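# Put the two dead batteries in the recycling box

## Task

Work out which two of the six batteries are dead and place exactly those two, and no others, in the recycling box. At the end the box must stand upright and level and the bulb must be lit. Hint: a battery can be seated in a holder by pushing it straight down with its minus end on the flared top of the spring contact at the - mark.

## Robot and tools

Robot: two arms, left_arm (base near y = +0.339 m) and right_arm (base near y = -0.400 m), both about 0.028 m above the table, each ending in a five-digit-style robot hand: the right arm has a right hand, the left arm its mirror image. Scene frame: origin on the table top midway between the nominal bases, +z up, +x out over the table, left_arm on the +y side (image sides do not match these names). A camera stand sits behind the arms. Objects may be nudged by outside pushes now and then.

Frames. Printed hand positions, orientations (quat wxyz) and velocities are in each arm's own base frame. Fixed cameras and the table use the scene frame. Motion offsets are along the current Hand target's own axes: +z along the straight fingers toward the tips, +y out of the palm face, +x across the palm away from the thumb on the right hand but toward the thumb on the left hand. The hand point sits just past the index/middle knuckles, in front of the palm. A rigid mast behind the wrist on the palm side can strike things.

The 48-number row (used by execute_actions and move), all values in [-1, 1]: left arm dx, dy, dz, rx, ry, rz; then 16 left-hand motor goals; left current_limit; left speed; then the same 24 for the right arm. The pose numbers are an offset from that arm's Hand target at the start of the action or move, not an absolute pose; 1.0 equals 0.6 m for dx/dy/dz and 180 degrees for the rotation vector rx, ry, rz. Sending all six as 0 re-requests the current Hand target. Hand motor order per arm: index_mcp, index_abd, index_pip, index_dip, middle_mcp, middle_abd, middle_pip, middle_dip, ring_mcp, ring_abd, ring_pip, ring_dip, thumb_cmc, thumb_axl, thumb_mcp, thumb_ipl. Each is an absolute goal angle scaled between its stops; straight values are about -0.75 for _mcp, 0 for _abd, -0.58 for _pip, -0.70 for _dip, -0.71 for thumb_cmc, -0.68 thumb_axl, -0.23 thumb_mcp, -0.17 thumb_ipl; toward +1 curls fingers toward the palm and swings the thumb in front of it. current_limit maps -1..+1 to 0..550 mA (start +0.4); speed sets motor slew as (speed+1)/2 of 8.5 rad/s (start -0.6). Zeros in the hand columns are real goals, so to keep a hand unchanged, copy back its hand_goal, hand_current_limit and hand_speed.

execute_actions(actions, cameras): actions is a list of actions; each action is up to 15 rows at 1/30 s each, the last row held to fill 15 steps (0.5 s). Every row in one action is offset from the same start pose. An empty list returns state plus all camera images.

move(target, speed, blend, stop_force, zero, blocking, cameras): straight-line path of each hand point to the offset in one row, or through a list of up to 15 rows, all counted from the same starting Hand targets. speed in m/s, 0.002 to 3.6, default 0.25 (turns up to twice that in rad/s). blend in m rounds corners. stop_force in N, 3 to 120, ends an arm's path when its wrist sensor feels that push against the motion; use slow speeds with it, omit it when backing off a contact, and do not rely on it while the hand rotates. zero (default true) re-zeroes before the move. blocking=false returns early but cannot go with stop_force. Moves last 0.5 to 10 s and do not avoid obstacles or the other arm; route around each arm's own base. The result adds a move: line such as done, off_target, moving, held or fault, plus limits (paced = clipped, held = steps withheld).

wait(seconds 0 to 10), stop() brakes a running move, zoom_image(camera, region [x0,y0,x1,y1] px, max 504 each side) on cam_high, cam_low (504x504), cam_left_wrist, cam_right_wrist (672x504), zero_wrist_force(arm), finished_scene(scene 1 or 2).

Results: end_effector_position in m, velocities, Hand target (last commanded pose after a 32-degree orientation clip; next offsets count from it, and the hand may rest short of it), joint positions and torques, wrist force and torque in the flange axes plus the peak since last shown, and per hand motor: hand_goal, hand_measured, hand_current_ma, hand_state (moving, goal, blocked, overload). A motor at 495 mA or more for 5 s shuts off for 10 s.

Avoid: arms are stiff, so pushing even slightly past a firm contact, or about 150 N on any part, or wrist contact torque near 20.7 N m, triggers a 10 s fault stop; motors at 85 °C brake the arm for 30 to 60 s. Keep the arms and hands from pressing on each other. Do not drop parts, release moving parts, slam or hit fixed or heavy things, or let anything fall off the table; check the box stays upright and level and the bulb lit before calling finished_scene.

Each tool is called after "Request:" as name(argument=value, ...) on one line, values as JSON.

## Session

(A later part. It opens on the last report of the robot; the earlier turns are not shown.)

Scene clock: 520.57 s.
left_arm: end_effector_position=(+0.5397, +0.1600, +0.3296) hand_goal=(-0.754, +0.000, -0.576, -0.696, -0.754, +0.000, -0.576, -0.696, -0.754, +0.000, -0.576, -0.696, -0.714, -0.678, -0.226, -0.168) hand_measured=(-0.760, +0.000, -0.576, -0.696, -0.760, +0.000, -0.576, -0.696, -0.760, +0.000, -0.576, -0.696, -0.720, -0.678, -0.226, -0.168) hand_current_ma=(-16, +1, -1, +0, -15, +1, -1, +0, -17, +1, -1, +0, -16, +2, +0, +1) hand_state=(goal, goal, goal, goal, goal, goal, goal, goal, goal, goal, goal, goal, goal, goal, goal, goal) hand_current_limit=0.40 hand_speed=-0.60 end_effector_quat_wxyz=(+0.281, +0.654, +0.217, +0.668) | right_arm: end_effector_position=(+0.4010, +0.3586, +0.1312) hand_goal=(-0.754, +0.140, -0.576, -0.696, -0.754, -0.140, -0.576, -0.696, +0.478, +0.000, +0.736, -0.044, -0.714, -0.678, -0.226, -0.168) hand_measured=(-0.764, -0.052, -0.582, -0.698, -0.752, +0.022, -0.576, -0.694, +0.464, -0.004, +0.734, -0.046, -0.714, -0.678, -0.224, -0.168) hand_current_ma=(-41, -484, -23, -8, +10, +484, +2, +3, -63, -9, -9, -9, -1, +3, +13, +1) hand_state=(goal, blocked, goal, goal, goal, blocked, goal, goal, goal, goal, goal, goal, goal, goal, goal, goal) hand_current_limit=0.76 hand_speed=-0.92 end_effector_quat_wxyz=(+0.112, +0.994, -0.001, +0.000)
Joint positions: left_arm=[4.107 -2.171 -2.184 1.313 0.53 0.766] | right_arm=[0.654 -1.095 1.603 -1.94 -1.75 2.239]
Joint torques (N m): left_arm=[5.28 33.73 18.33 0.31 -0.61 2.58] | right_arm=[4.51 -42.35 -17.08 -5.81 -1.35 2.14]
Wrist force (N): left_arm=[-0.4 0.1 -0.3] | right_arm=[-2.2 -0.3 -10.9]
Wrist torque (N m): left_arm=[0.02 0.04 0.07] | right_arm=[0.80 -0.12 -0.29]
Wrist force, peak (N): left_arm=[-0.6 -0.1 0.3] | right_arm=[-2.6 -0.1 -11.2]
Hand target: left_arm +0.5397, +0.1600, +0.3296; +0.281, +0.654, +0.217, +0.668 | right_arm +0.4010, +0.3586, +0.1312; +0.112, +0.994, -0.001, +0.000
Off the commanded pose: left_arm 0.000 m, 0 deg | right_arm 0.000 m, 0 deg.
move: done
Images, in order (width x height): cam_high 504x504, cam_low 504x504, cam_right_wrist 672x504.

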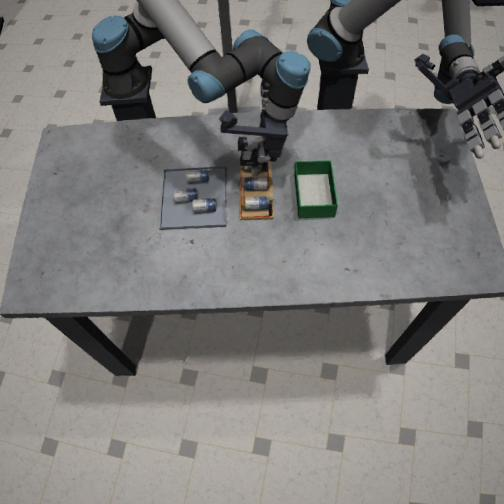

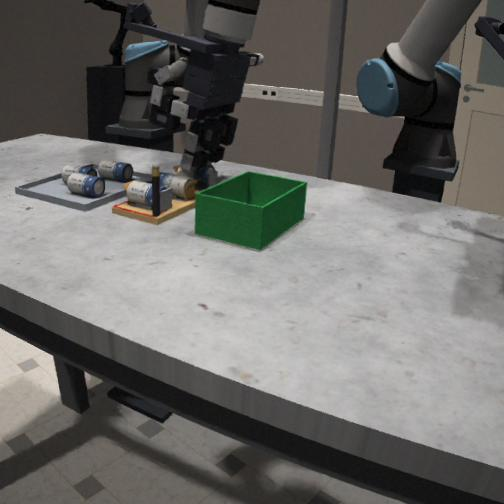

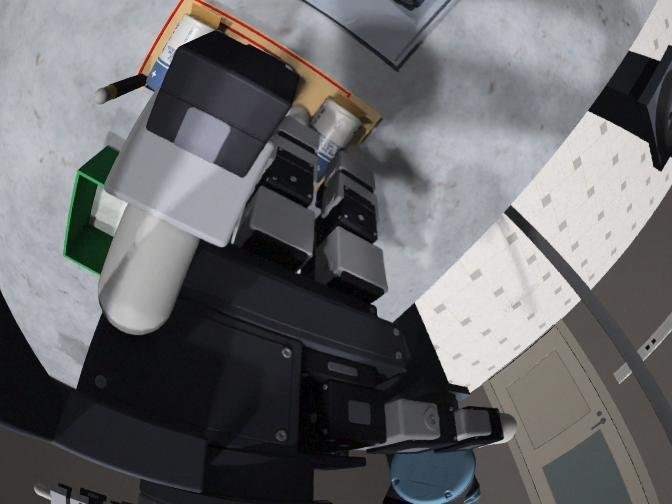

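Request:
execute_actions(actions=[[[0,0,0,0,0,0,-0.754,0,-0.576,-0.696,-0.754,0,-0.576,-0.696,-0.754,0,-0.576,-0.696,-0.714,-0.678,-0.226,-0.168,0.4,-0.6,0,0,-0.0017,0,0,0,-0.754,0.14,-0.576,-0.696,-0.754,-0.14,-0.576,-0.696,0.479,0,0.737,-0.043,-0.714,-0.678,-0.226,-0.168,0.76,-0.92]],[[0,0,0,0,0,0,-0.754,0,-0.576,-0.696,-0.754,0,-0.576,-0.696,-0.754,0,-0.576,-0.696,-0.714,-0.678,-0.226,-0.168,0.4,-0.6,0,0,0,0,0,0,-0.754,-0.09,-0.576,-0.696,-0.754,0.07,-0.576,-0.696,0.479,0,0.737,-0.043,-0.714,-0.678,-0.226,-0.168,0.4,-0.9]]])

Request:
move(target=[0,0,0,0,0,0,-0.754,0,-0.576,-0.696,-0.754,0,-0.576,-0.696,-0.754,0,-0.576,-0.696,-0.714,-0.678,-0.226,-0.168,0.4,-0.6,0,0,-0.1167,0,0,0,-0.754,-0.09,-0.576,-0.696,-0.754,0.07,-0.576,-0.696,0.479,0,0.737,-0.043,-0.714,-0.678,-0.226,-0.168,0.4,-0.9], speed=0.1, cameras=["cam_right_wrist","cam_low","cam_high"])

Request:
zoom_image(camera="cam_low", region=[140, 140, 230, 230])

Request:
zoom_image(camera="cam_right_wrist", region=[150, 0, 410, 220])

Request:
zoom_image(camera="cam_high", region=[235, 140, 285, 190])

Scene clock: 523.50 s.
left_arm: end_effector_position=(+0.5397, +0.1600, +0.3296) hand_goal=(-0.754, +0.000, -0.576, -0.696, -0.754, +0.000, -0.576, -0.696, -0.754, +0.000, -0.576, -0.696, -0.714, -0.678, -0.226, -0.168) hand_measured=(-0.760, +0.000, -0.576, -0.696, -0.760, +0.000, -0.576, -0.696, -0.760, +0.000, -0.576, -0.696, -0.720, -0.678, -0.226, -0.168) hand_current_ma=(-16, +1, -1, +0, -15, +1, -1, +0, -17, +1, -1, +0, -16, +2, +0, +1) hand_state=(goal, goal, goal, goal, goal, goal, goal, goal, goal, goal, goal, goal, goal, goal, goal, goal) hand_current_limit=0.40 hand_speed=-0.60 end_effector_quat_wxyz=(+0.281, +0.654, +0.217, +0.668) | right_arm: end_effector_position=(+0.4010, +0.3588, +0.1322) hand_goal=(-0.754, -0.090, -0.576, -0.696, -0.754, +0.070, -0.576, -0.696, +0.478, +0.000, +0.736, -0.044, -0.714, -0.678, -0.226, -0.168) hand_measured=(-0.758, -0.086, -0.578, -0.698, -0.752, +0.066, -0.576, -0.694, +0.464, -0.004, +0.734, -0.046, -0.714, -0.678, -0.224, -0.168) hand_current_ma=(-15, +14, -10, -8, +5, -9, +2, +3, -63, -9, -9, -9, -1, +3, +13, +1) hand_state=(goal, goal, goal, goal, goal, goal, goal, goal, goal, goal, goal, goal, goal, goal, goal, goal) hand_current_limit=0.40 hand_speed=-0.90 end_effector_quat_wxyz=(+0.112, +0.994, -0.001, +0.000)
Joint positions: left_arm=[4.107 -2.171 -2.184 1.313 0.53 0.766] | right_arm=[0.654 -1.096 1.601 -1.938 -1.75 2.239]
Joint torques (N m): left_arm=[7.54 33.24 18.52 0.38 -0.73 2.52] | right_arm=[12.73 -61.26 -32.68 -0.64 1 2.41]
Wrist force (N): left_arm=[-0.3 0.2 0.0] | right_arm=[-0.4 -0.6 0.6]
Wrist torque (N m): left_arm=[0.01 0.04 0.08] | right_arm=[-0.08 0.11 -0.14]
Wrist force, peak (N): left_arm=[-0.6 0.4 0.2] | right_arm=[-2.4 -0.2 -11.3]
Hand target: left_arm +0.5397, +0.1600, +0.3296; +0.281, +0.654, +0.217, +0.668 | right_arm +0.4010, +0.3588, +0.1322; +0.112, +0.994, -0.001, +0.000
Off the commanded pose: left_arm 0.000 m, 0 deg | right_arm 0.000 m, 0 deg.
Step readings (end_effector_position of left_arm | right_arm):
0: (+0.5397, +0.1600, +0.3296) | (+0.4010, +0.3586, +0.1312)
1: (+0.5397, +0.1600, +0.3296) | (+0.4010, +0.3586, +0.1312)
2: (+0.5397, +0.1600, +0.3296) | (+0.4010, +0.3586, +0.1312)
4: (+0.5397, +0.1600, +0.3296) | (+0.4011, +0.3587, +0.1315)
8: (+0.5397, +0.1600, +0.3296) | (+0.4010, +0.3587, +0.1319)
15: (+0.5397, +0.1600, +0.3296) | (+0.4010, +0.3588, +0.1321)
16: (+0.5397, +0.1600, +0.3296) | (+0.4010, +0.3588, +0.1321)
17: (+0.5397, +0.1600, +0.3296) | (+0.4010, +0.3588, +0.1322)
19: (+0.5397, +0.1600, +0.3296) | (+0.4010, +0.3588, +0.1322)
23: (+0.5397, +0.1600, +0.3296) | (+0.4010, +0.3588, +0.1322)
30: (+0.5397, +0.1600, +0.3296) | (+0.4010, +0.3588, +0.1322)

Scene clock: 524.77 s.
left_arm: end_effector_position=(+0.5397, +0.1600, +0.3296) hand_goal=(-0.754, +0.000, -0.576, -0.696, -0.754, +0.000, -0.576, -0.696, -0.754, +0.000, -0.576, -0.696, -0.714, -0.678, -0.226, -0.168) hand_measured=(-0.760, +0.000, -0.576, -0.696, -0.760, +0.000, -0.576, -0.696, -0.760, +0.000, -0.576, -0.696, -0.720, -0.678, -0.226, -0.168) hand_current_ma=(-16, +1, -1, +0, -15, +1, -1, +0, -17, +1, -1, +0, -16, +2, +0, +1) hand_state=(goal, goal, goal, goal, goal, goal, goal, goal, goal, goal, goal, goal, goal, goal, goal, goal) hand_current_limit=0.40 hand_speed=-0.60 end_effector_quat_wxyz=(+0.281, +0.654, +0.217, +0.668) | right_arm: end_effector_position=(+0.4010, +0.3745, +0.2003) hand_goal=(-0.754, -0.090, -0.576, -0.696, -0.754, +0.070, -0.576, -0.696, +0.478, +0.000, +0.736, -0.044, -0.714, -0.678, -0.226, -0.168) hand_measured=(-0.758, -0.086, -0.578, -0.698, -0.752, +0.068, -0.576, -0.694, +0.464, -0.004, +0.734, -0.046, -0.714, -0.678, -0.224, -0.168) hand_current_ma=(-14, +14, -10, -8, +5, -9, +2, +3, -62, -9, -9, -9, -1, +3, +13, +1) hand_state=(goal, goal, goal, goal, goal, goal, goal, goal, goal, goal, goal, goal, goal, goal, goal, goal) hand_current_limit=0.40 hand_speed=-0.90 end_effector_quat_wxyz=(+0.112, +0.994, -0.001, +0.000)
Joint positions: left_arm=[4.107 -2.171 -2.184 1.313 0.53 0.766] | right_arm=[0.674 -1.136 1.47 -1.764 -1.747 2.258]
Joint torques (N m): left_arm=[6.58 33.94 18.04 0.25 -0.63 2.5] | right_arm=[13.12 -63.1 -34.19 -0.35 1.09 2.56]
Wrist force (N): left_arm=[-0.4 0.2 0.2] | right_arm=[-0.5 -0.6 0.4]
Wrist torque (N m): left_arm=[0.00 0.06 0.06] | right_arm=[-0.06 0.12 -0.14]
Wrist force, peak (N): left_arm=[-0.5 0.5 0.2] | right_arm=[-0.4 -0.6 1.3]
Hand target: left_arm +0.5397, +0.1600, +0.3296; +0.281, +0.654, +0.217, +0.668 | right_arm +0.4010, +0.3745, +0.2004; +0.112, +0.994, -0.001, +0.000
Off the commanded pose: left_arm 0.000 m, 0 deg | right_arm 0.000 m, 0 deg.
move: done
Images, in order (width x height): cam_high 504x504, cam_low 504x504, cam_right_wrist 672x504.

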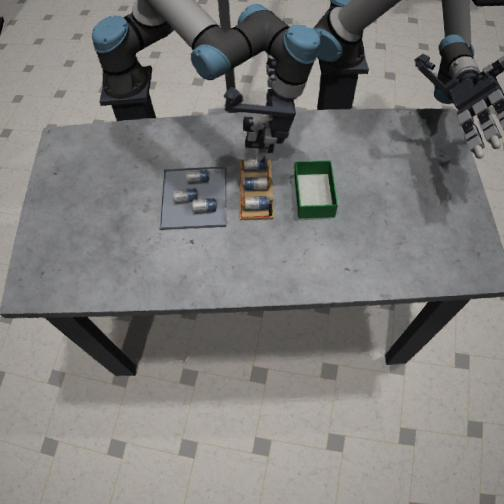

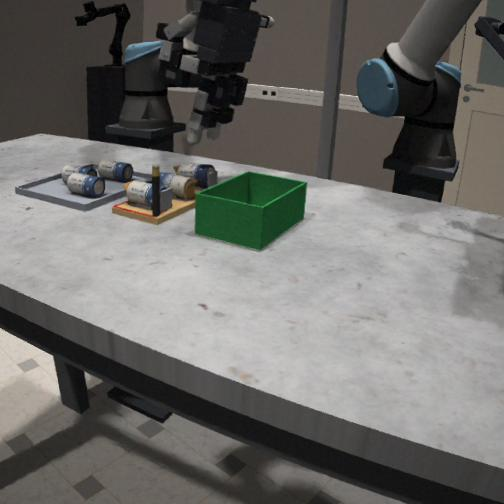

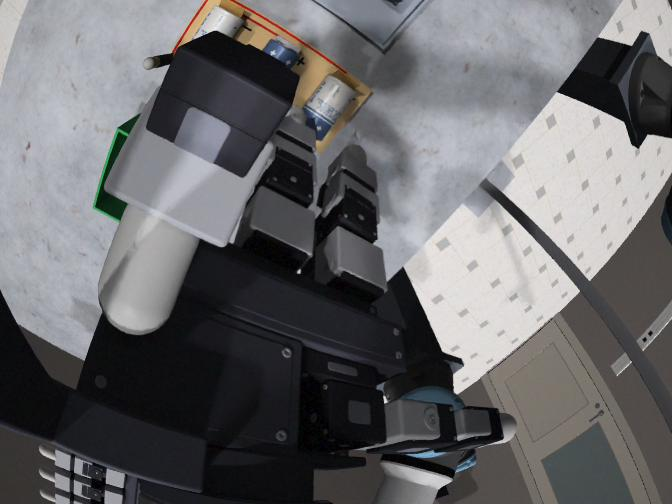

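Scaled by 5.600 from the camera's 504x504 image, which has a finer 720x720 frame.

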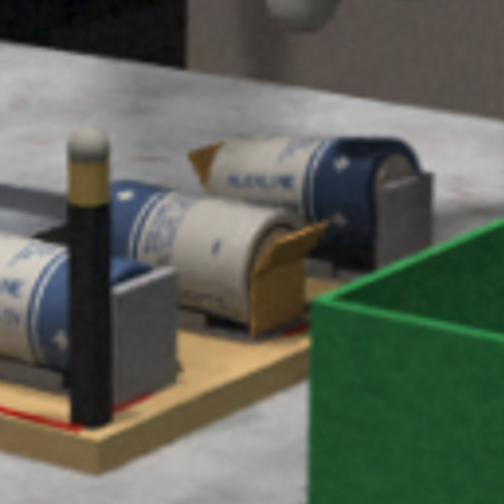

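Scaled by 1.938 from the camera's 672x504 image, which has a finer 960x720 frame.

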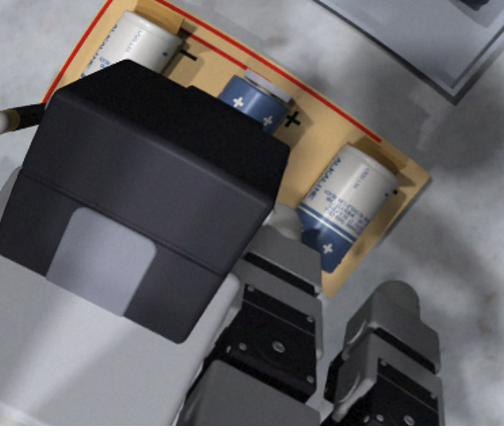

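Scaled by 10.080 from the camera's 504x504 image, which has a finer 720x720 frame.

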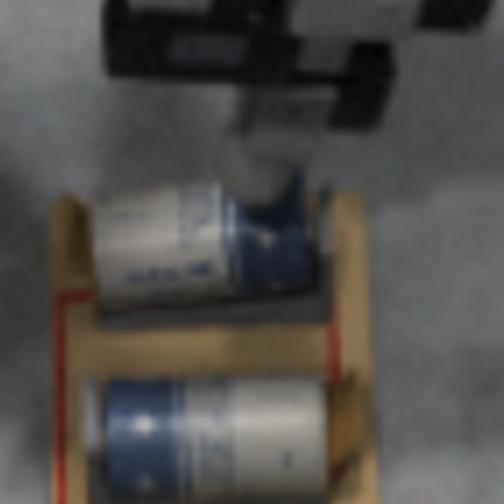

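Request:
move(target=[0,0,0,0,0,0,-0.754,0,-0.576,-0.696,-0.754,0,-0.576,-0.696,-0.754,0,-0.576,-0.696,-0.714,-0.678,-0.226,-0.168,0.4,-0.6,-0.04,0.0389,0.0353,0.0722,0,0,-0.754,-0.09,-0.576,-0.696,-0.754,0,-0.576,-0.696,0.479,0,0.737,-0.043,-0.714,-0.678,-0.226,-0.168,0.8,-0.9], speed=0.15, cameras=["cam_high"])

Request:
zoom_image(camera="cam_high", region=[235, 140, 285, 190])

Request:
move(target=[0,0,0,0,0,0,-0.754,0,-0.576,-0.696,-0.754,0,-0.576,-0.696,-0.754,0,-0.576,-0.696,-0.714,-0.678,-0.226,-0.168,0.4,-0.6,0,0,0.05,0,0,0,-0.754,-0.09,-0.576,-0.696,-0.754,0,-0.576,-0.696,0.479,0,0.737,-0.043,-0.714,-0.678,-0.226,-0.168,0.8,-0.9], speed=0.04, stop_force=5, cameras=["cam_low"])

Request:
zoom_image(camera="cam_low", region=[140, 140, 230, 230])

Scene clock: 528.03 s.
left_arm: end_effector_position=(+0.5397, +0.1600, +0.3296) hand_goal=(-0.754, +0.000, -0.576, -0.696, -0.754, +0.000, -0.576, -0.696, -0.754, +0.000, -0.576, -0.696, -0.714, -0.678, -0.226, -0.168) hand_measured=(-0.760, +0.000, -0.576, -0.696, -0.760, +0.000, -0.576, -0.696, -0.760, +0.000, -0.576, -0.696, -0.720, -0.678, -0.226, -0.168) hand_current_ma=(-16, +1, -1, +0, -15, +1, -1, +0, -17, +1, -1, +0, -16, +2, +0, +1) hand_state=(goal, goal, goal, goal, goal, goal, goal, goal, goal, goal, goal, goal, goal, goal, goal, goal) hand_current_limit=0.40 hand_speed=-0.60 end_effector_quat_wxyz=(+0.281, +0.654, +0.217, +0.668) | right_arm: end_effector_position=(+0.3770, +0.3471, +0.1850) hand_goal=(-0.754, -0.090, -0.576, -0.696, -0.754, +0.000, -0.576, -0.696, +0.478, +0.000, +0.736, -0.044, -0.714, -0.678, -0.226, -0.168) hand_measured=(-0.754, -0.086, -0.578, -0.698, -0.752, +0.002, -0.576, -0.694, +0.464, -0.002, +0.734, -0.046, -0.714, -0.678, -0.224, -0.168) hand_current_ma=(-2, +12, -7, -8, +5, +7, +2, +3, -62, -9, -9, -9, -1, +3, +13, +1) hand_state=(goal, goal, goal, goal, goal, goal, goal, goal, goal, goal, goal, goal, goal, goal, goal, goal) hand_current_limit=0.80 hand_speed=-0.90 end_effector_quat_wxyz=(-0.001, +1.000, -0.001, +0.001)
Joint positions: left_arm=[4.107 -2.171 -2.184 1.313 0.53 0.766] | right_arm=[0.596 -1.299 1.712 -1.985 -1.57 2.168]
Joint torques (N m): left_arm=[6.14 32.83 17.54 0.24 -0.55 2.43] | right_arm=[-12.47 -54.62 -23.2 -6.67 1.42 -2.47]
Wrist force (N): left_arm=[-0.4 0.3 0.1] | right_arm=[-0.9 -0.6 0.7]
Wrist torque (N m): left_arm=[0.03 0.06 0.06] | right_arm=[-0.09 0.19 -0.07]
Wrist force, peak (N): left_arm=[-0.3 0.5 0.3] | right_arm=[-0.6 -1.3 0.4]
Hand target: left_arm +0.5397, +0.1600, +0.3296; +0.281, +0.654, +0.217, +0.668 | right_arm +0.3769, +0.3470, +0.1850; -0.001, +1.000, -0.001, +0.001
Off the commanded pose: left_arm 0.000 m, 0 deg | right_arm 0.000 m, 0 deg.
move: done
Images, in order (width x height): cam_high 504x504.

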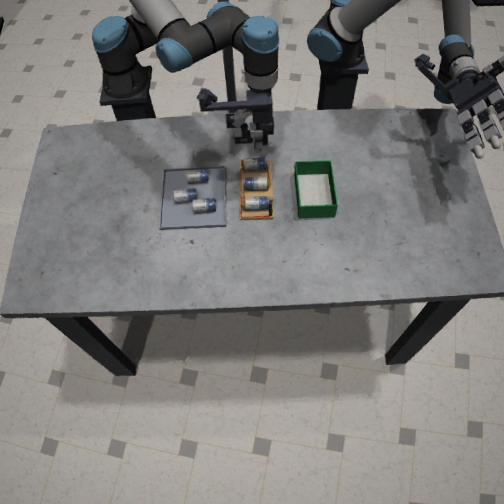

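Scaled by 10.080 from the camera's 504x504 image, which has a finer 720x720 frame.

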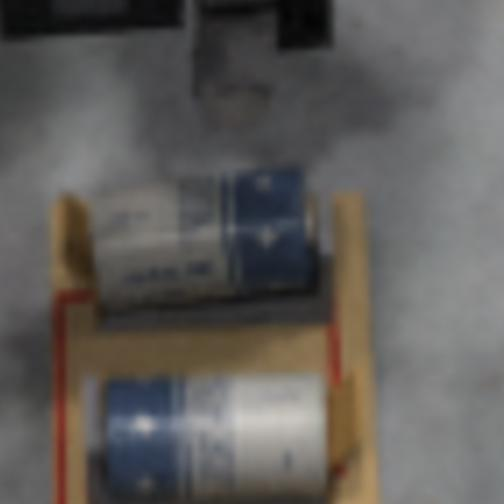

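Scene clock: 529.80 s.
left_arm: end_effector_position=(+0.5397, +0.1600, +0.3296) hand_goal=(-0.754, +0.000, -0.576, -0.696, -0.754, +0.000, -0.576, -0.696, -0.754, +0.000, -0.576, -0.696, -0.714, -0.678, -0.226, -0.168) hand_measured=(-0.760, +0.000, -0.576, -0.696, -0.760, +0.000, -0.576, -0.696, -0.760, +0.000, -0.576, -0.696, -0.720, -0.678, -0.226, -0.168) hand_current_ma=(-16, +1, -1, +0, -15, +1, -1, +0, -17, +1, -1, +0, -16, +2, +0, +1) hand_state=(goal, goal, goal, goal, goal, goal, goal, goal, goal, goal, goal, goal, goal, goal, goal, goal) hand_current_limit=0.40 hand_speed=-0.60 end_effector_quat_wxyz=(+0.281, +0.654, +0.217, +0.668) | right_arm: end_effector_position=(+0.3770, +0.3471, +0.1550) hand_goal=(-0.754, -0.090, -0.576, -0.696, -0.754, +0.000, -0.576, -0.696, +0.478, +0.000, +0.736, -0.044, -0.714, -0.678, -0.226, -0.168) hand_measured=(-0.754, -0.086, -0.578, -0.698, -0.752, +0.002, -0.576, -0.694, +0.464, -0.002, +0.734, -0.046, -0.714, -0.678, -0.224, -0.168) hand_current_ma=(-2, +12, -7, -8, +5, +7, +2, +3, -62, -9, -9, -9, -1, +3, +13, +1) hand_state=(goal, goal, goal, goal, goal, goal, goal, goal, goal, goal, goal, goal, goal, goal, goal, goal) hand_current_limit=0.80 hand_speed=-0.90 end_effector_quat_wxyz=(-0.001, +1.000, -0.001, +0.001)
Joint positions: left_arm=[4.107 -2.171 -2.184 1.313 0.53 0.766] | right_arm=[0.595 -1.268 1.755 -2.06 -1.57 2.168]
Joint torques (N m): left_arm=[5.69 33.43 17.13 -0.01 -0.82 2.4] | right_arm=[-5.24 -41.4 -21.77 -6.72 0.45 -1.05]
Wrist force (N): left_arm=[-0.4 0.0 0.1] | right_arm=[-0.7 -0.4 0.6]
Wrist torque (N m): left_arm=[-0.02 0.05 0.08] | right_arm=[-0.05 0.17 -0.04]
Wrist force, peak (N): left_arm=[-0.6 0.3 -0.1] | right_arm=[-0.8 -0.6 0.7]
Hand target: left_arm +0.5397, +0.1600, +0.3296; +0.281, +0.654, +0.217, +0.668 | right_arm +0.3770, +0.3471, +0.1550; -0.001, +1.000, -0.001, +0.001
Off the commanded pose: left_arm 0.000 m, 0 deg | right_arm 0.000 m, 0 deg.
move: done
Images, in order (width x height): cam_low 504x504.

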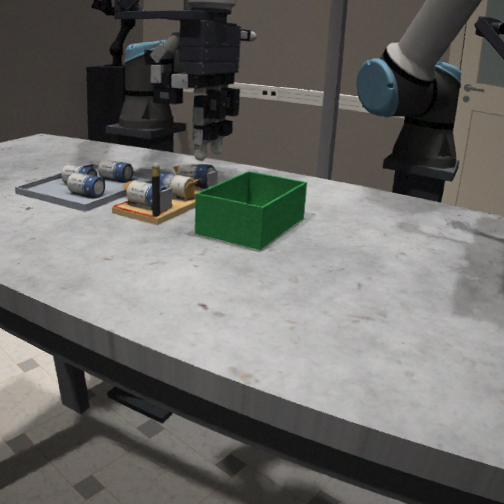

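Scaled by 5.600 from the camera's 504x504 image, which has a finer 720x720 frame.

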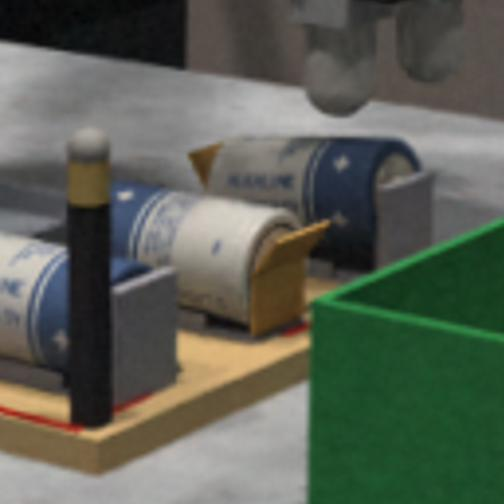

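Request:
move(target=[0,0,0,0,0,0,-0.754,0,-0.576,-0.696,-0.754,0,-0.576,-0.696,-0.754,0,-0.576,-0.696,-0.714,-0.678,-0.226,-0.168,0.4,-0.6,0,0,0.028,0,0,0,-0.754,-0.09,-0.576,-0.696,-0.754,0,-0.576,-0.696,0.479,0,0.737,-0.043,-0.714,-0.678,-0.226,-0.168,0.8,-0.9], speed=0.025, stop_force=32, cameras=["cam_low","cam_high"])

Request:
zoom_image(camera="cam_low", region=[140, 140, 230, 230])

Request:
zoom_image(camera="cam_high", region=[235, 140, 285, 190])

Scene clock: 532.63 s.
left_arm: end_effector_position=(+0.5397, +0.1600, +0.3296) hand_goal=(-0.754, +0.000, -0.576, -0.696, -0.754, +0.000, -0.576, -0.696, -0.754, +0.000, -0.576, -0.696, -0.714, -0.678, -0.226, -0.168) hand_measured=(-0.760, +0.000, -0.576, -0.696, -0.760, +0.000, -0.576, -0.696, -0.760, +0.000, -0.576, -0.696, -0.720, -0.678, -0.226, -0.168) hand_current_ma=(-16, +1, -1, +0, -15, +1, -1, +0, -17, +1, -1, +0, -16, +2, +0, +1) hand_state=(goal, goal, goal, goal, goal, goal, goal, goal, goal, goal, goal, goal, goal, goal, goal, goal) hand_current_limit=0.40 hand_speed=-0.60 end_effector_quat_wxyz=(+0.281, +0.654, +0.217, +0.668) | right_arm: end_effector_position=(+0.3771, +0.3471, +0.1400) hand_goal=(-0.754, -0.090, -0.576, -0.696, -0.754, +0.000, -0.576, -0.696, +0.478, +0.000, +0.736, -0.044, -0.714, -0.678, -0.226, -0.168) hand_measured=(-0.754, -0.086, -0.578, -0.698, -0.760, +0.014, -0.582, -0.698, +0.464, -0.002, +0.734, -0.046, -0.714, -0.678, -0.224, -0.168) hand_current_ma=(-2, +12, -7, -8, -21, +50, -22, -5, -62, -9, -9, -9, -1, +3, +13, +1) hand_state=(goal, goal, goal, goal, goal, goal, goal, goal, goal, goal, goal, goal, goal, goal, goal, goal) hand_current_limit=0.80 hand_speed=-0.90 end_effector_quat_wxyz=(-0.001, +1.000, -0.001, +0.001)
Joint positions: left_arm=[4.107 -2.171 -2.184 1.313 0.53 0.766] | right_arm=[0.595 -1.251 1.775 -2.098 -1.57 2.168]
Joint torques (N m): left_arm=[6.81 35.32 18.56 0.14 -0.77 2.42] | right_arm=[8.98 -36.08 -19.94 1.91 -0.82 1.66]
Wrist force (N): left_arm=[-0.3 0.3 0.0] | right_arm=[0.2 -1.1 -29.7]
Wrist torque (N m): left_arm=[0.03 0.03 0.08] | right_arm=[2.33 0.99 0.02]
Wrist force, peak (N): left_arm=[-0.4 -0.3 0.4] | right_arm=[-0.5 -1.0 -37.1]
Hand target: left_arm +0.5397, +0.1600, +0.3296; +0.281, +0.654, +0.217, +0.668 | right_arm +0.3771, +0.3471, +0.1400; -0.001, +1.000, -0.001, +0.001 (not the last commanded pose)
Off the commanded pose: left_arm 0.000 m, 0 deg | right_arm 0.002 m, 0 deg.
move: contact (right_arm)
Images, in order (width x height): cam_high 504x504, cam_low 504x504.

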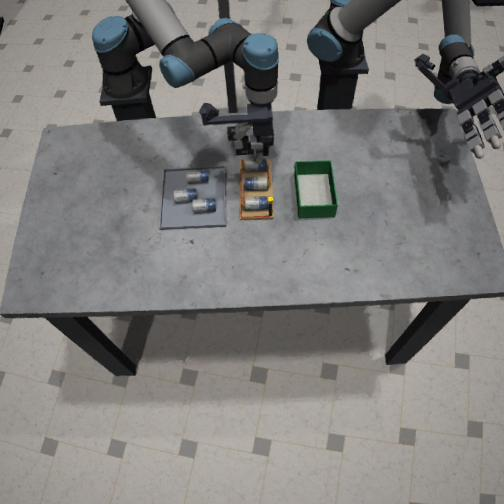

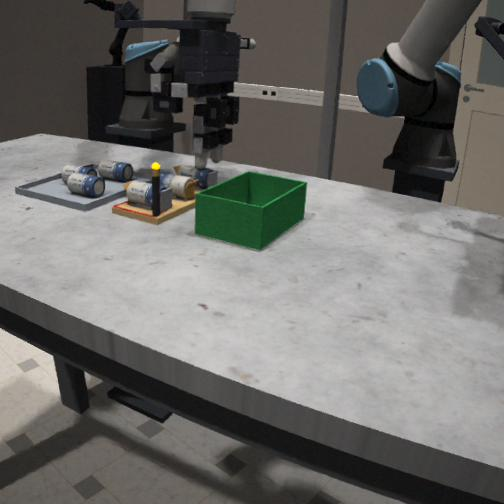

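Scaled by 5.600 from the camera's 504x504 image, which has a finer 720x720 frame.

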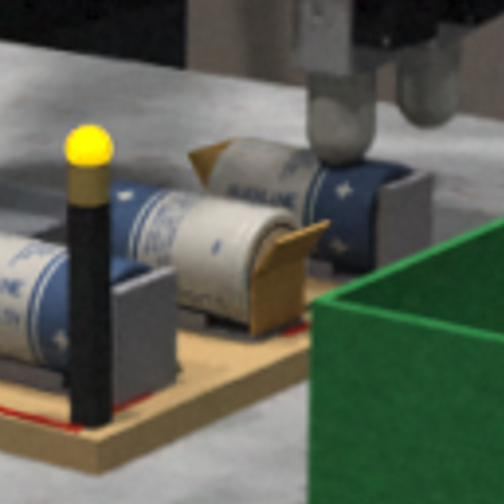

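Scaled by 10.080 from the camera's 504x504 image, which has a finer 720x720 frame.

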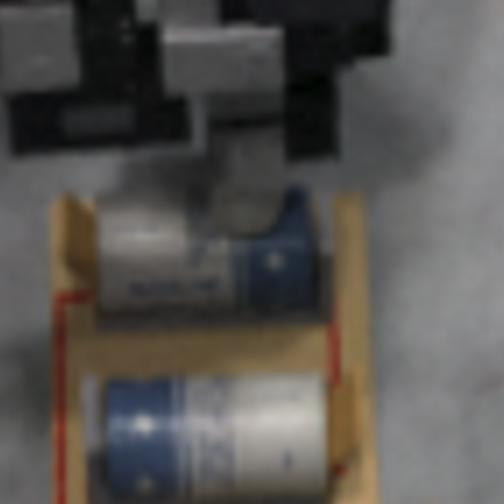

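Request:
move(target=[[0,0,0,0,0,0,-0.754,0,-0.576,-0.696,-0.754,0,-0.576,-0.696,-0.754,0,-0.576,-0.696,-0.714,-0.678,-0.226,-0.168,0.4,-0.6,0,0,-0.1167,0,0,0,-0.754,-0.09,-0.576,-0.696,-0.754,0,-0.576,-0.696,0.479,0,0.737,-0.043,-0.714,-0.678,-0.226,-0.168,0.8,-0.9],[0,0,0,0,0,0,-0.754,0,-0.576,-0.696,-0.754,0,-0.576,-0.696,-0.754,0,-0.576,-0.696,-0.714,-0.678,-0.226,-0.168,0.4,-0.6,0.1732,0.3588,-0.1167,0,0,0,-0.754,-0.1,-0.576,-0.696,-0.754,0.1,-0.576,-0.696,0.479,0,0.737,-0.043,-0.714,-0.678,-0.226,-0.168,0.4,-0.9],[0,0,0,0,0,0,-0.754,0,-0.576,-0.696,-0.754,0,-0.576,-0.696,-0.754,0,-0.576,-0.696,-0.714,-0.678,-0.226,-0.168,0.4,-0.6,0.1732,0.3588,-0.0633,0,0,0,-0.754,-0.1,-0.576,-0.696,-0.754,0.1,-0.576,-0.696,0.479,0,0.737,-0.043,-0.714,-0.678,-0.226,-0.168,0.4,-0.9]], speed=0.2, blend=[0.02, 0, 0], cameras=["cam_low","cam_high","cam_right_wrist"])

Request:
zoom_image(camera="cam_right_wrist", region=[200, 0, 460, 220])

Request:
zoom_image(camera="cam_high", region=[150, 140, 350, 240])

Scene clock: 537.60 s.
left_arm: end_effector_position=(+0.5397, +0.1600, +0.3296) hand_goal=(-0.754, +0.000, -0.576, -0.696, -0.754, +0.000, -0.576, -0.696, -0.754, +0.000, -0.576, -0.696, -0.714, -0.678, -0.226, -0.168) hand_measured=(-0.760, +0.000, -0.576, -0.696, -0.760, +0.000, -0.576, -0.696, -0.760, +0.000, -0.576, -0.696, -0.720, -0.678, -0.226, -0.168) hand_current_ma=(-16, +1, -1, +0, -15, +1, -1, +0, -17, +1, -1, +0, -16, +2, +0, +1) hand_state=(goal, goal, goal, goal, goal, goal, goal, goal, goal, goal, goal, goal, goal, goal, goal, goal) hand_current_limit=0.40 hand_speed=-0.60 end_effector_quat_wxyz=(+0.281, +0.654, +0.217, +0.668) | right_arm: end_effector_position=(+0.4806, +0.1316, +0.1778) hand_goal=(-0.754, -0.100, -0.576, -0.696, -0.754, +0.100, -0.576, -0.696, +0.478, +0.000, +0.736, -0.044, -0.714, -0.678, -0.226, -0.168) hand_measured=(-0.754, -0.096, -0.578, -0.698, -0.754, +0.096, -0.578, -0.698, +0.464, -0.002, +0.734, -0.046, -0.714, -0.678, -0.224, -0.168) hand_current_ma=(-1, +14, -7, -8, -1, -10, -8, -5, -62, -9, -8, -9, -1, +3, +13, +1) hand_state=(goal, goal, goal, goal, goal, goal, goal, goal, goal, goal, goal, goal, goal, goal, goal, goal) hand_current_limit=0.40 hand_speed=-0.90 end_effector_quat_wxyz=(-0.001, +1.000, -0.001, +0.001)
Joint positions: left_arm=[4.107 -2.171 -2.184 1.313 0.53 0.766] | right_arm=[0.16 -1.383 1.839 -2.028 -1.569 1.732]
Joint torques (N m): left_arm=[7.08 33.22 18.06 -0.02 -0.64 2.33] | right_arm=[1.64 -35.5 -21.99 -6.75 -0.99 1.85]
Wrist force (N): left_arm=[-0.3 -0.2 0.1] | right_arm=[-0.8 -0.7 0.6]
Wrist torque (N m): left_arm=[-0.06 0.04 0.09] | right_arm=[-0.07 0.20 -0.07]
Wrist force, peak (N): left_arm=[-0.6 0.2 0.3] | right_arm=[0.1 -1.1 -30.1]
Hand target: left_arm +0.5397, +0.1600, +0.3296; +0.281, +0.654, +0.217, +0.668 | right_arm +0.4806, +0.1316, +0.1777; -0.001, +1.000, -0.001, +0.001
Off the commanded pose: left_arm 0.000 m, 0 deg | right_arm 0.000 m, 0 deg.
move: done
Images, in order (width x height): cam_high 504x504, cam_low 504x504, cam_right_wrist 672x504.

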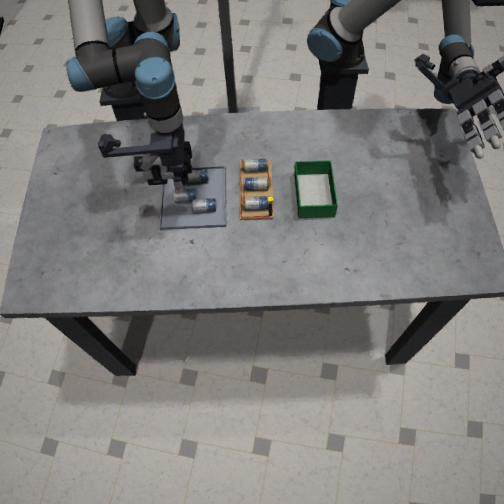

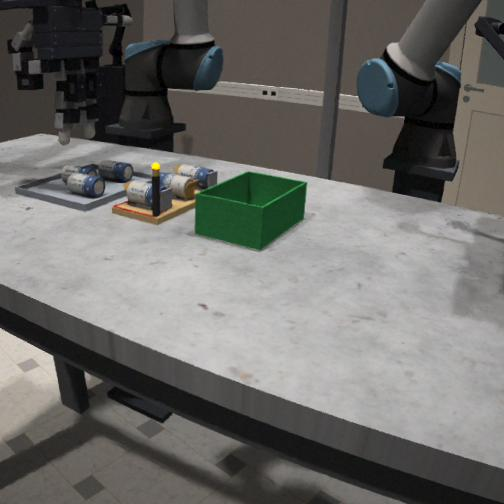

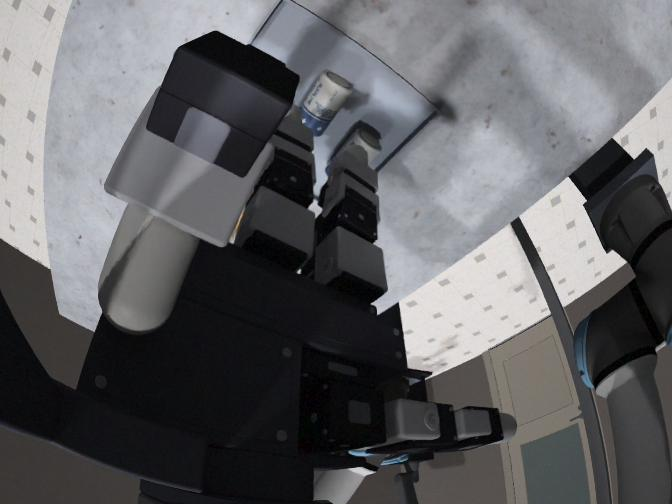

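Scaled by 1.938 from the camera's 672x504 image, which has a finer 960x720 frame.

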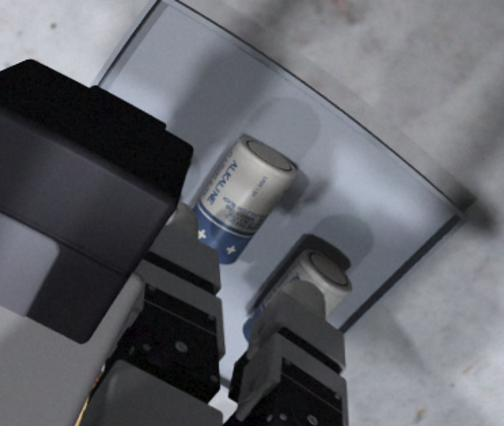

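Scaled by 2.520 from the camera's 504x504 image, which has a finer 720x720 frame.

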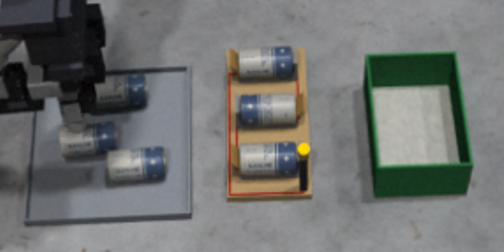

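Request:
move(target=[0,0,0,0,0,0,-0.754,0,-0.576,-0.696,-0.754,0,-0.576,-0.696,-0.754,0,-0.576,-0.696,-0.714,-0.678,-0.226,-0.168,0.4,-0.6,0.005,0,0.1147,0,0,0,-0.754,-0.1,-0.576,-0.696,-0.754,0.1,-0.576,-0.696,0.479,0,0.737,-0.043,-0.714,-0.678,-0.226,-0.168,0.4,-0.9], speed=0.1, stop_force=6, cameras=["cam_right_wrist"])

Request:
zoom_image(camera="cam_right_wrist", region=[200, 0, 460, 220])

Scene clock: 541.30 s.
left_arm: end_effector_position=(+0.5397, +0.1600, +0.3296) hand_goal=(-0.754, +0.000, -0.576, -0.696, -0.754, +0.000, -0.576, -0.696, -0.754, +0.000, -0.576, -0.696, -0.714, -0.678, -0.226, -0.168) hand_measured=(-0.760, +0.000, -0.576, -0.696, -0.760, +0.000, -0.576, -0.696, -0.760, +0.000, -0.576, -0.696, -0.720, -0.678, -0.226, -0.168) hand_current_ma=(-16, +1, -1, +0, -15, +1, -1, +0, -17, +1, -1, +0, -16, +2, +0, +1) hand_state=(goal, goal, goal, goal, goal, goal, goal, goal, goal, goal, goal, goal, goal, goal, goal, goal) hand_current_limit=0.40 hand_speed=-0.60 end_effector_quat_wxyz=(+0.281, +0.654, +0.217, +0.668) | right_arm: end_effector_position=(+0.4837, +0.1318, +0.1089) hand_goal=(-0.754, -0.100, -0.576, -0.696, -0.754, +0.100, -0.576, -0.696, +0.478, +0.000, +0.736, -0.044, -0.714, -0.678, -0.226, -0.168) hand_measured=(-0.754, -0.096, -0.578, -0.698, -0.754, +0.096, -0.578, -0.698, +0.464, -0.002, +0.734, -0.046, -0.714, -0.678, -0.224, -0.168) hand_current_ma=(-1, +14, -7, -8, -1, -10, -8, -5, -62, -9, -8, -9, -1, +3, +13, +1) hand_state=(goal, goal, goal, goal, goal, goal, goal, goal, goal, goal, goal, goal, goal, goal, goal, goal) hand_current_limit=0.40 hand_speed=-0.90 end_effector_quat_wxyz=(-0.001, +1.000, -0.001, +0.001)
Joint positions: left_arm=[4.107 -2.171 -2.184 1.313 0.53 0.766] | right_arm=[0.159 -1.289 1.922 -2.206 -1.569 1.732]
Joint torques (N m): left_arm=[7.41 33.47 18.13 -0.02 -0.51 2.5] | right_arm=[-8.83 -38.23 -20.27 -6.77 -0.99 -2.22]
Wrist force (N): left_arm=[-0.3 -0.1 0.3] | right_arm=[-1.1 -0.3 0.4]
Wrist torque (N m): left_arm=[-0.05 0.04 0.09] | right_arm=[-0.02 0.22 -0.09]
Wrist force, peak (N): left_arm=[-0.7 0.0 0.2] | right_arm=[-0.8 -0.4 1.3]
Hand target: left_arm +0.5397, +0.1600, +0.3296; +0.281, +0.654, +0.217, +0.668 | right_arm +0.4837, +0.1318, +0.1089; -0.001, +1.000, -0.001, +0.001
Off the commanded pose: left_arm 0.000 m, 0 deg | right_arm 0.000 m, 0 deg.
move: done
Images, in order (width x height): cam_right_wrist 672x504.

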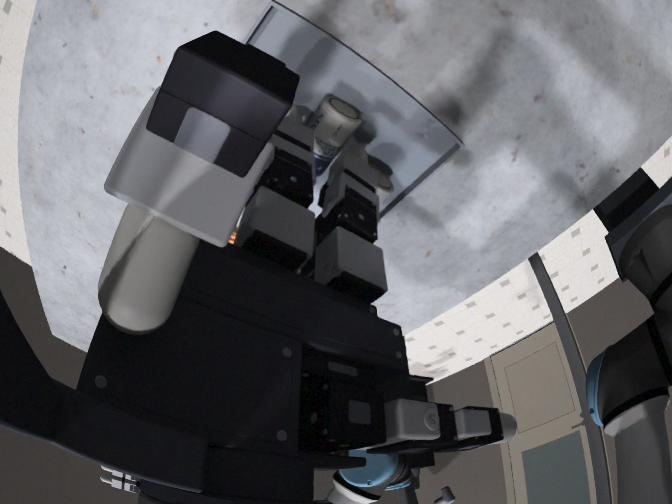

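Scaled by 1.938 from the camera's 672x504 image, which has a finer 960x720 frame.

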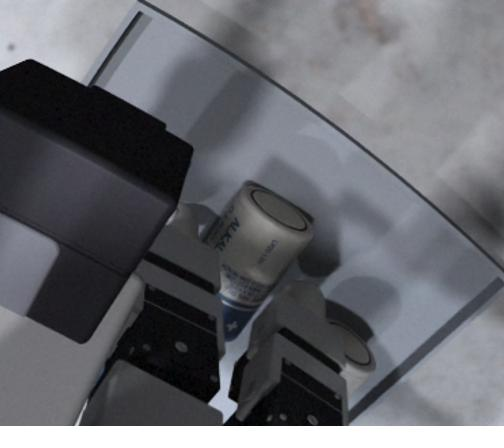

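Request:
execute_actions(actions=[[[0,0,0,0,0,0,-0.754,0,-0.576,-0.696,-0.754,0,-0.576,-0.696,-0.754,0,-0.576,-0.696,-0.714,-0.678,-0.226,-0.168,0.4,-0.6,0,0,0,0,0,0,-0.754,0.12,-0.576,-0.696,-0.754,-0.12,-0.576,-0.696,0.479,0,0.737,-0.043,-0.714,-0.678,-0.226,-0.168,0.72,-0.92]],[[0,0,0,0,0,0,-0.754,0,-0.576,-0.696,-0.754,0,-0.576,-0.696,-0.754,0,-0.576,-0.696,-0.714,-0.678,-0.226,-0.168,0.4,-0.6,0,0,0,0,0,0,-0.754,0.12,-0.576,-0.696,-0.754,-0.12,-0.576,-0.696,0.479,0,0.737,-0.043,-0.714,-0.678,-0.226,-0.168,0.72,-0.92]]])

Request:
move(target=[0,0,0,0,0,0,-0.754,0,-0.576,-0.696,-0.754,0,-0.576,-0.696,-0.754,0,-0.576,-0.696,-0.714,-0.678,-0.226,-0.168,0.4,-0.6,0,0,-0.185,0,0,0,-0.754,0.12,-0.576,-0.696,-0.754,-0.12,-0.576,-0.696,0.479,0,0.737,-0.043,-0.714,-0.678,-0.226,-0.168,0.72,-0.92], speed=0.12, cameras=["cam_right_wrist","cam_low","cam_high"])

Request:
zoom_image(camera="cam_right_wrist", region=[200, 0, 460, 220])

Request:
zoom_image(camera="cam_low", region=[10, 80, 110, 180])

Scene clock: 543.63 s.
left_arm: end_effector_position=(+0.5397, +0.1600, +0.3296) hand_goal=(-0.754, +0.000, -0.576, -0.696, -0.754, +0.000, -0.576, -0.696, -0.754, +0.000, -0.576, -0.696, -0.714, -0.678, -0.226, -0.168) hand_measured=(-0.760, +0.000, -0.576, -0.696, -0.760, +0.000, -0.576, -0.696, -0.760, +0.000, -0.576, -0.696, -0.720, -0.678, -0.226, -0.168) hand_current_ma=(-16, +1, -1, +0, -15, +1, -1, +0, -17, +1, -1, +0, -16, +2, +0, +1) hand_state=(goal, goal, goal, goal, goal, goal, goal, goal, goal, goal, goal, goal, goal, goal, goal, goal) hand_current_limit=0.40 hand_speed=-0.60 end_effector_quat_wxyz=(+0.281, +0.654, +0.217, +0.668) | right_arm: end_effector_position=(+0.4837, +0.1318, +0.1089) hand_goal=(-0.754, +0.120, -0.576, -0.696, -0.754, -0.120, -0.576, -0.696, +0.478, +0.000, +0.736, -0.044, -0.714, -0.678, -0.226, -0.168) hand_measured=(-0.754, -0.048, -0.578, -0.698, -0.754, +0.030, -0.578, -0.698, +0.464, -0.002, +0.734, -0.046, -0.714, -0.678, -0.224, -0.168) hand_current_ma=(-1, -473, -7, -8, -1, +473, -8, -5, -62, -9, -8, -9, -1, +3, +13, +1) hand_state=(goal, blocked, goal, goal, goal, blocked, goal, goal, goal, goal, goal, goal, goal, goal, goal, goal) hand_current_limit=0.72 hand_speed=-0.92 end_effector_quat_wxyz=(-0.001, +1.000, -0.001, +0.001)
Joint positions: left_arm=[4.107 -2.171 -2.184 1.313 0.53 0.766] | right_arm=[0.159 -1.289 1.922 -2.206 -1.569 1.732]
Joint torques (N m): left_arm=[5.81 33.36 19.32 -0.09 -0.86 2.42] | right_arm=[2.09 -37.78 -20.95 -5.42 -0.96 -1.46]
Wrist force (N): left_arm=[-0.1 0.3 0.3] | right_arm=[0.0 -0.3 0.4]
Wrist torque (N m): left_arm=[-0.01 0.02 0.09] | right_arm=[-0.01 0.22 0.00]
Wrist force, peak (N): left_arm=[-0.6 0.1 -0.2] | right_arm=[-1.3 -0.6 -0.1]
Hand target: left_arm +0.5397, +0.1600, +0.3296; +0.281, +0.654, +0.217, +0.668 | right_arm +0.4837, +0.1318, +0.1089; -0.001, +1.000, -0.001, +0.001
Off the commanded pose: left_arm 0.000 m, 0 deg | right_arm 0.000 m, 0 deg.
Step readings (end_effector_position of left_arm | right_arm):
0: (+0.5397, +0.1600, +0.3296) | (+0.4837, +0.1318, +0.1089)
1: (+0.5397, +0.1600, +0.3296) | (+0.4837, +0.1318, +0.1089)
2: (+0.5397, +0.1600, +0.3296) | (+0.4837, +0.1318, +0.1089)
4: (+0.5397, +0.1600, +0.3296) | (+0.4837, +0.1318, +0.1089)
8: (+0.5397, +0.1600, +0.3296) | (+0.4837, +0.1318, +0.1089)
15: (+0.5397, +0.1600, +0.3296) | (+0.4837, +0.1318, +0.1089)
16: (+0.5397, +0.1600, +0.3296) | (+0.4837, +0.1318, +0.1089)
17: (+0.5397, +0.1600, +0.3296) | (+0.4837, +0.1318, +0.1089)
19: (+0.5397, +0.1600, +0.3296) | (+0.4837, +0.1318, +0.1089)
23: (+0.5397, +0.1600, +0.3296) | (+0.4837, +0.1318, +0.1089)
30: (+0.5397, +0.1600, +0.3296) | (+0.4837, +0.1318, +0.1089)

Scene clock: 545.17 s.
left_arm: end_effector_position=(+0.5397, +0.1600, +0.3296) hand_goal=(-0.754, +0.000, -0.576, -0.696, -0.754, +0.000, -0.576, -0.696, -0.754, +0.000, -0.576, -0.696, -0.714, -0.678, -0.226, -0.168) hand_measured=(-0.760, +0.000, -0.576, -0.696, -0.760, +0.000, -0.576, -0.696, -0.760, +0.000, -0.576, -0.696, -0.720, -0.678, -0.226, -0.168) hand_current_ma=(-16, +1, -1, +0, -15, +1, -1, +0, -17, +1, -1, +0, -16, +2, +0, +1) hand_state=(goal, goal, goal, goal, goal, goal, goal, goal, goal, goal, goal, goal, goal, goal, goal, goal) hand_current_limit=0.40 hand_speed=-0.60 end_effector_quat_wxyz=(+0.281, +0.654, +0.217, +0.668) | right_arm: end_effector_position=(+0.4835, +0.1316, +0.2198) hand_goal=(-0.754, +0.120, -0.576, -0.696, -0.754, -0.120, -0.576, -0.696, +0.478, +0.000, +0.736, -0.044, -0.714, -0.678, -0.226, -0.168) hand_measured=(-0.754, -0.048, -0.578, -0.698, -0.752, +0.028, -0.576, -0.698, +0.464, -0.002, +0.734, -0.046, -0.714, -0.678, -0.224, -0.168) hand_current_ma=(-1, -473, -7, -8, +7, +473, -1, -5, -62, -9, -8, -9, -1, +3, +13, +1) hand_state=(goal, blocked, goal, goal, goal, blocked, goal, goal, goal, goal, goal, goal, goal, goal, goal, goal) hand_current_limit=0.72 hand_speed=-0.92 end_effector_quat_wxyz=(-0.001, +1.000, -0.001, +0.001)
Joint positions: left_arm=[4.107 -2.171 -2.184 1.313 0.53 0.766] | right_arm=[0.159 -1.417 1.763 -1.919 -1.569 1.731]
Joint torques (N m): left_arm=[6.18 33.46 19.13 -0.33 -0.64 2.23] | right_arm=[-12.95 -49.59 -36.81 -0.98 1.32 -2.55]
Wrist force (N): left_arm=[-0.2 0.2 0.2] | right_arm=[-0.7 -0.8 2.0]
Wrist torque (N m): left_arm=[0.00 0.04 0.08] | right_arm=[-0.19 0.17 -0.06]
Wrist force, peak (N): left_arm=[-0.5 0.3 -0.2] | right_arm=[-0.7 -0.5 2.9]
Hand target: left_arm +0.5397, +0.1600, +0.3296; +0.281, +0.654, +0.217, +0.668 | right_arm +0.4835, +0.1316, +0.2199; -0.001, +1.000, -0.001, +0.001
Off the commanded pose: left_arm 0.000 m, 0 deg | right_arm 0.000 m, 0 deg.
move: done
Images, in order (width x height): cam_high 504x504, cam_low 504x504, cam_right_wrist 672x504.

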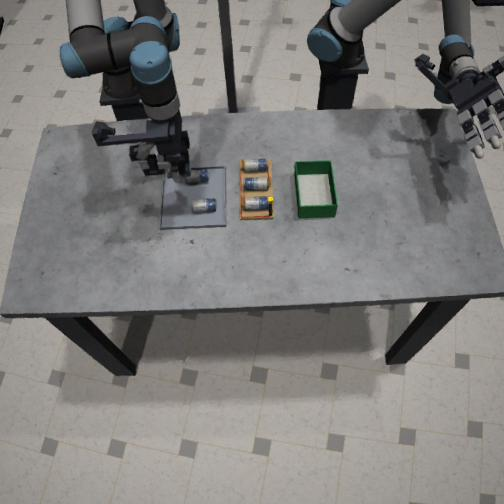

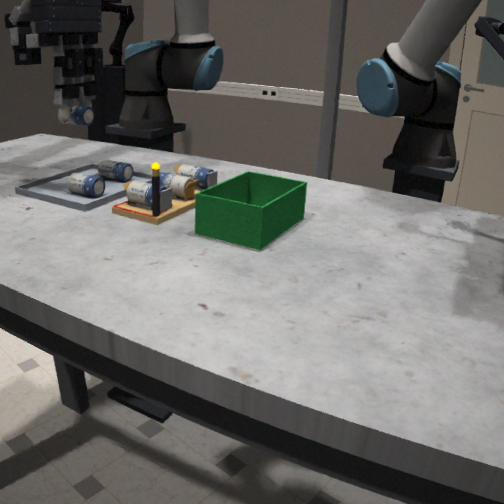

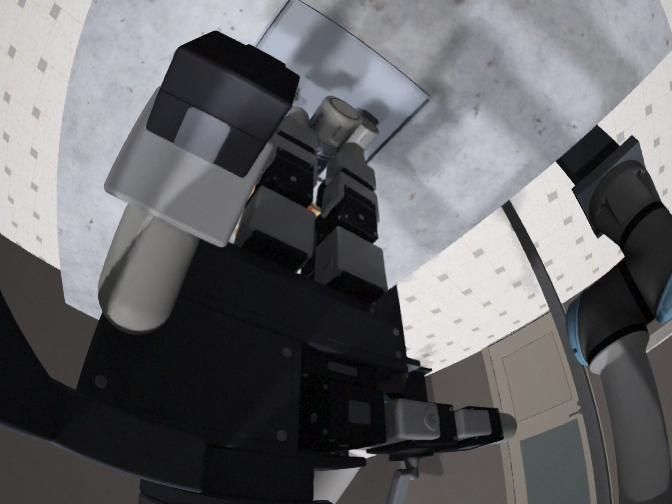

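Scaled by 1.938 from the camera's 672x504 image, which has a finer 960x720 frame.

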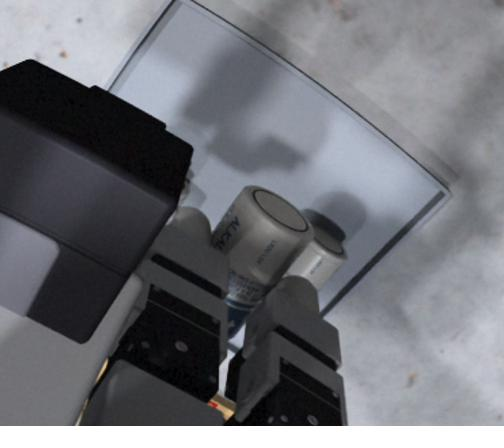

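Scaled by 5.040 from the camera's 504x504 image, which has a finer 720x720 frame.

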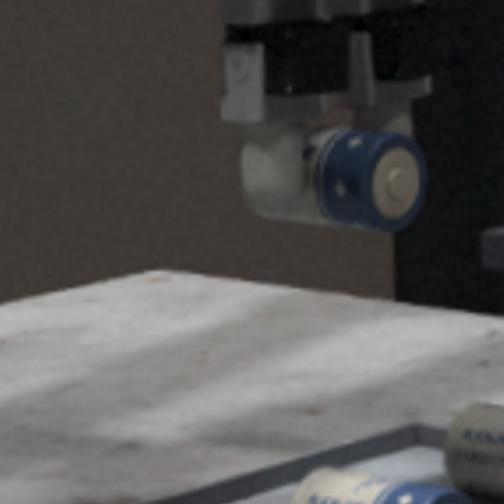

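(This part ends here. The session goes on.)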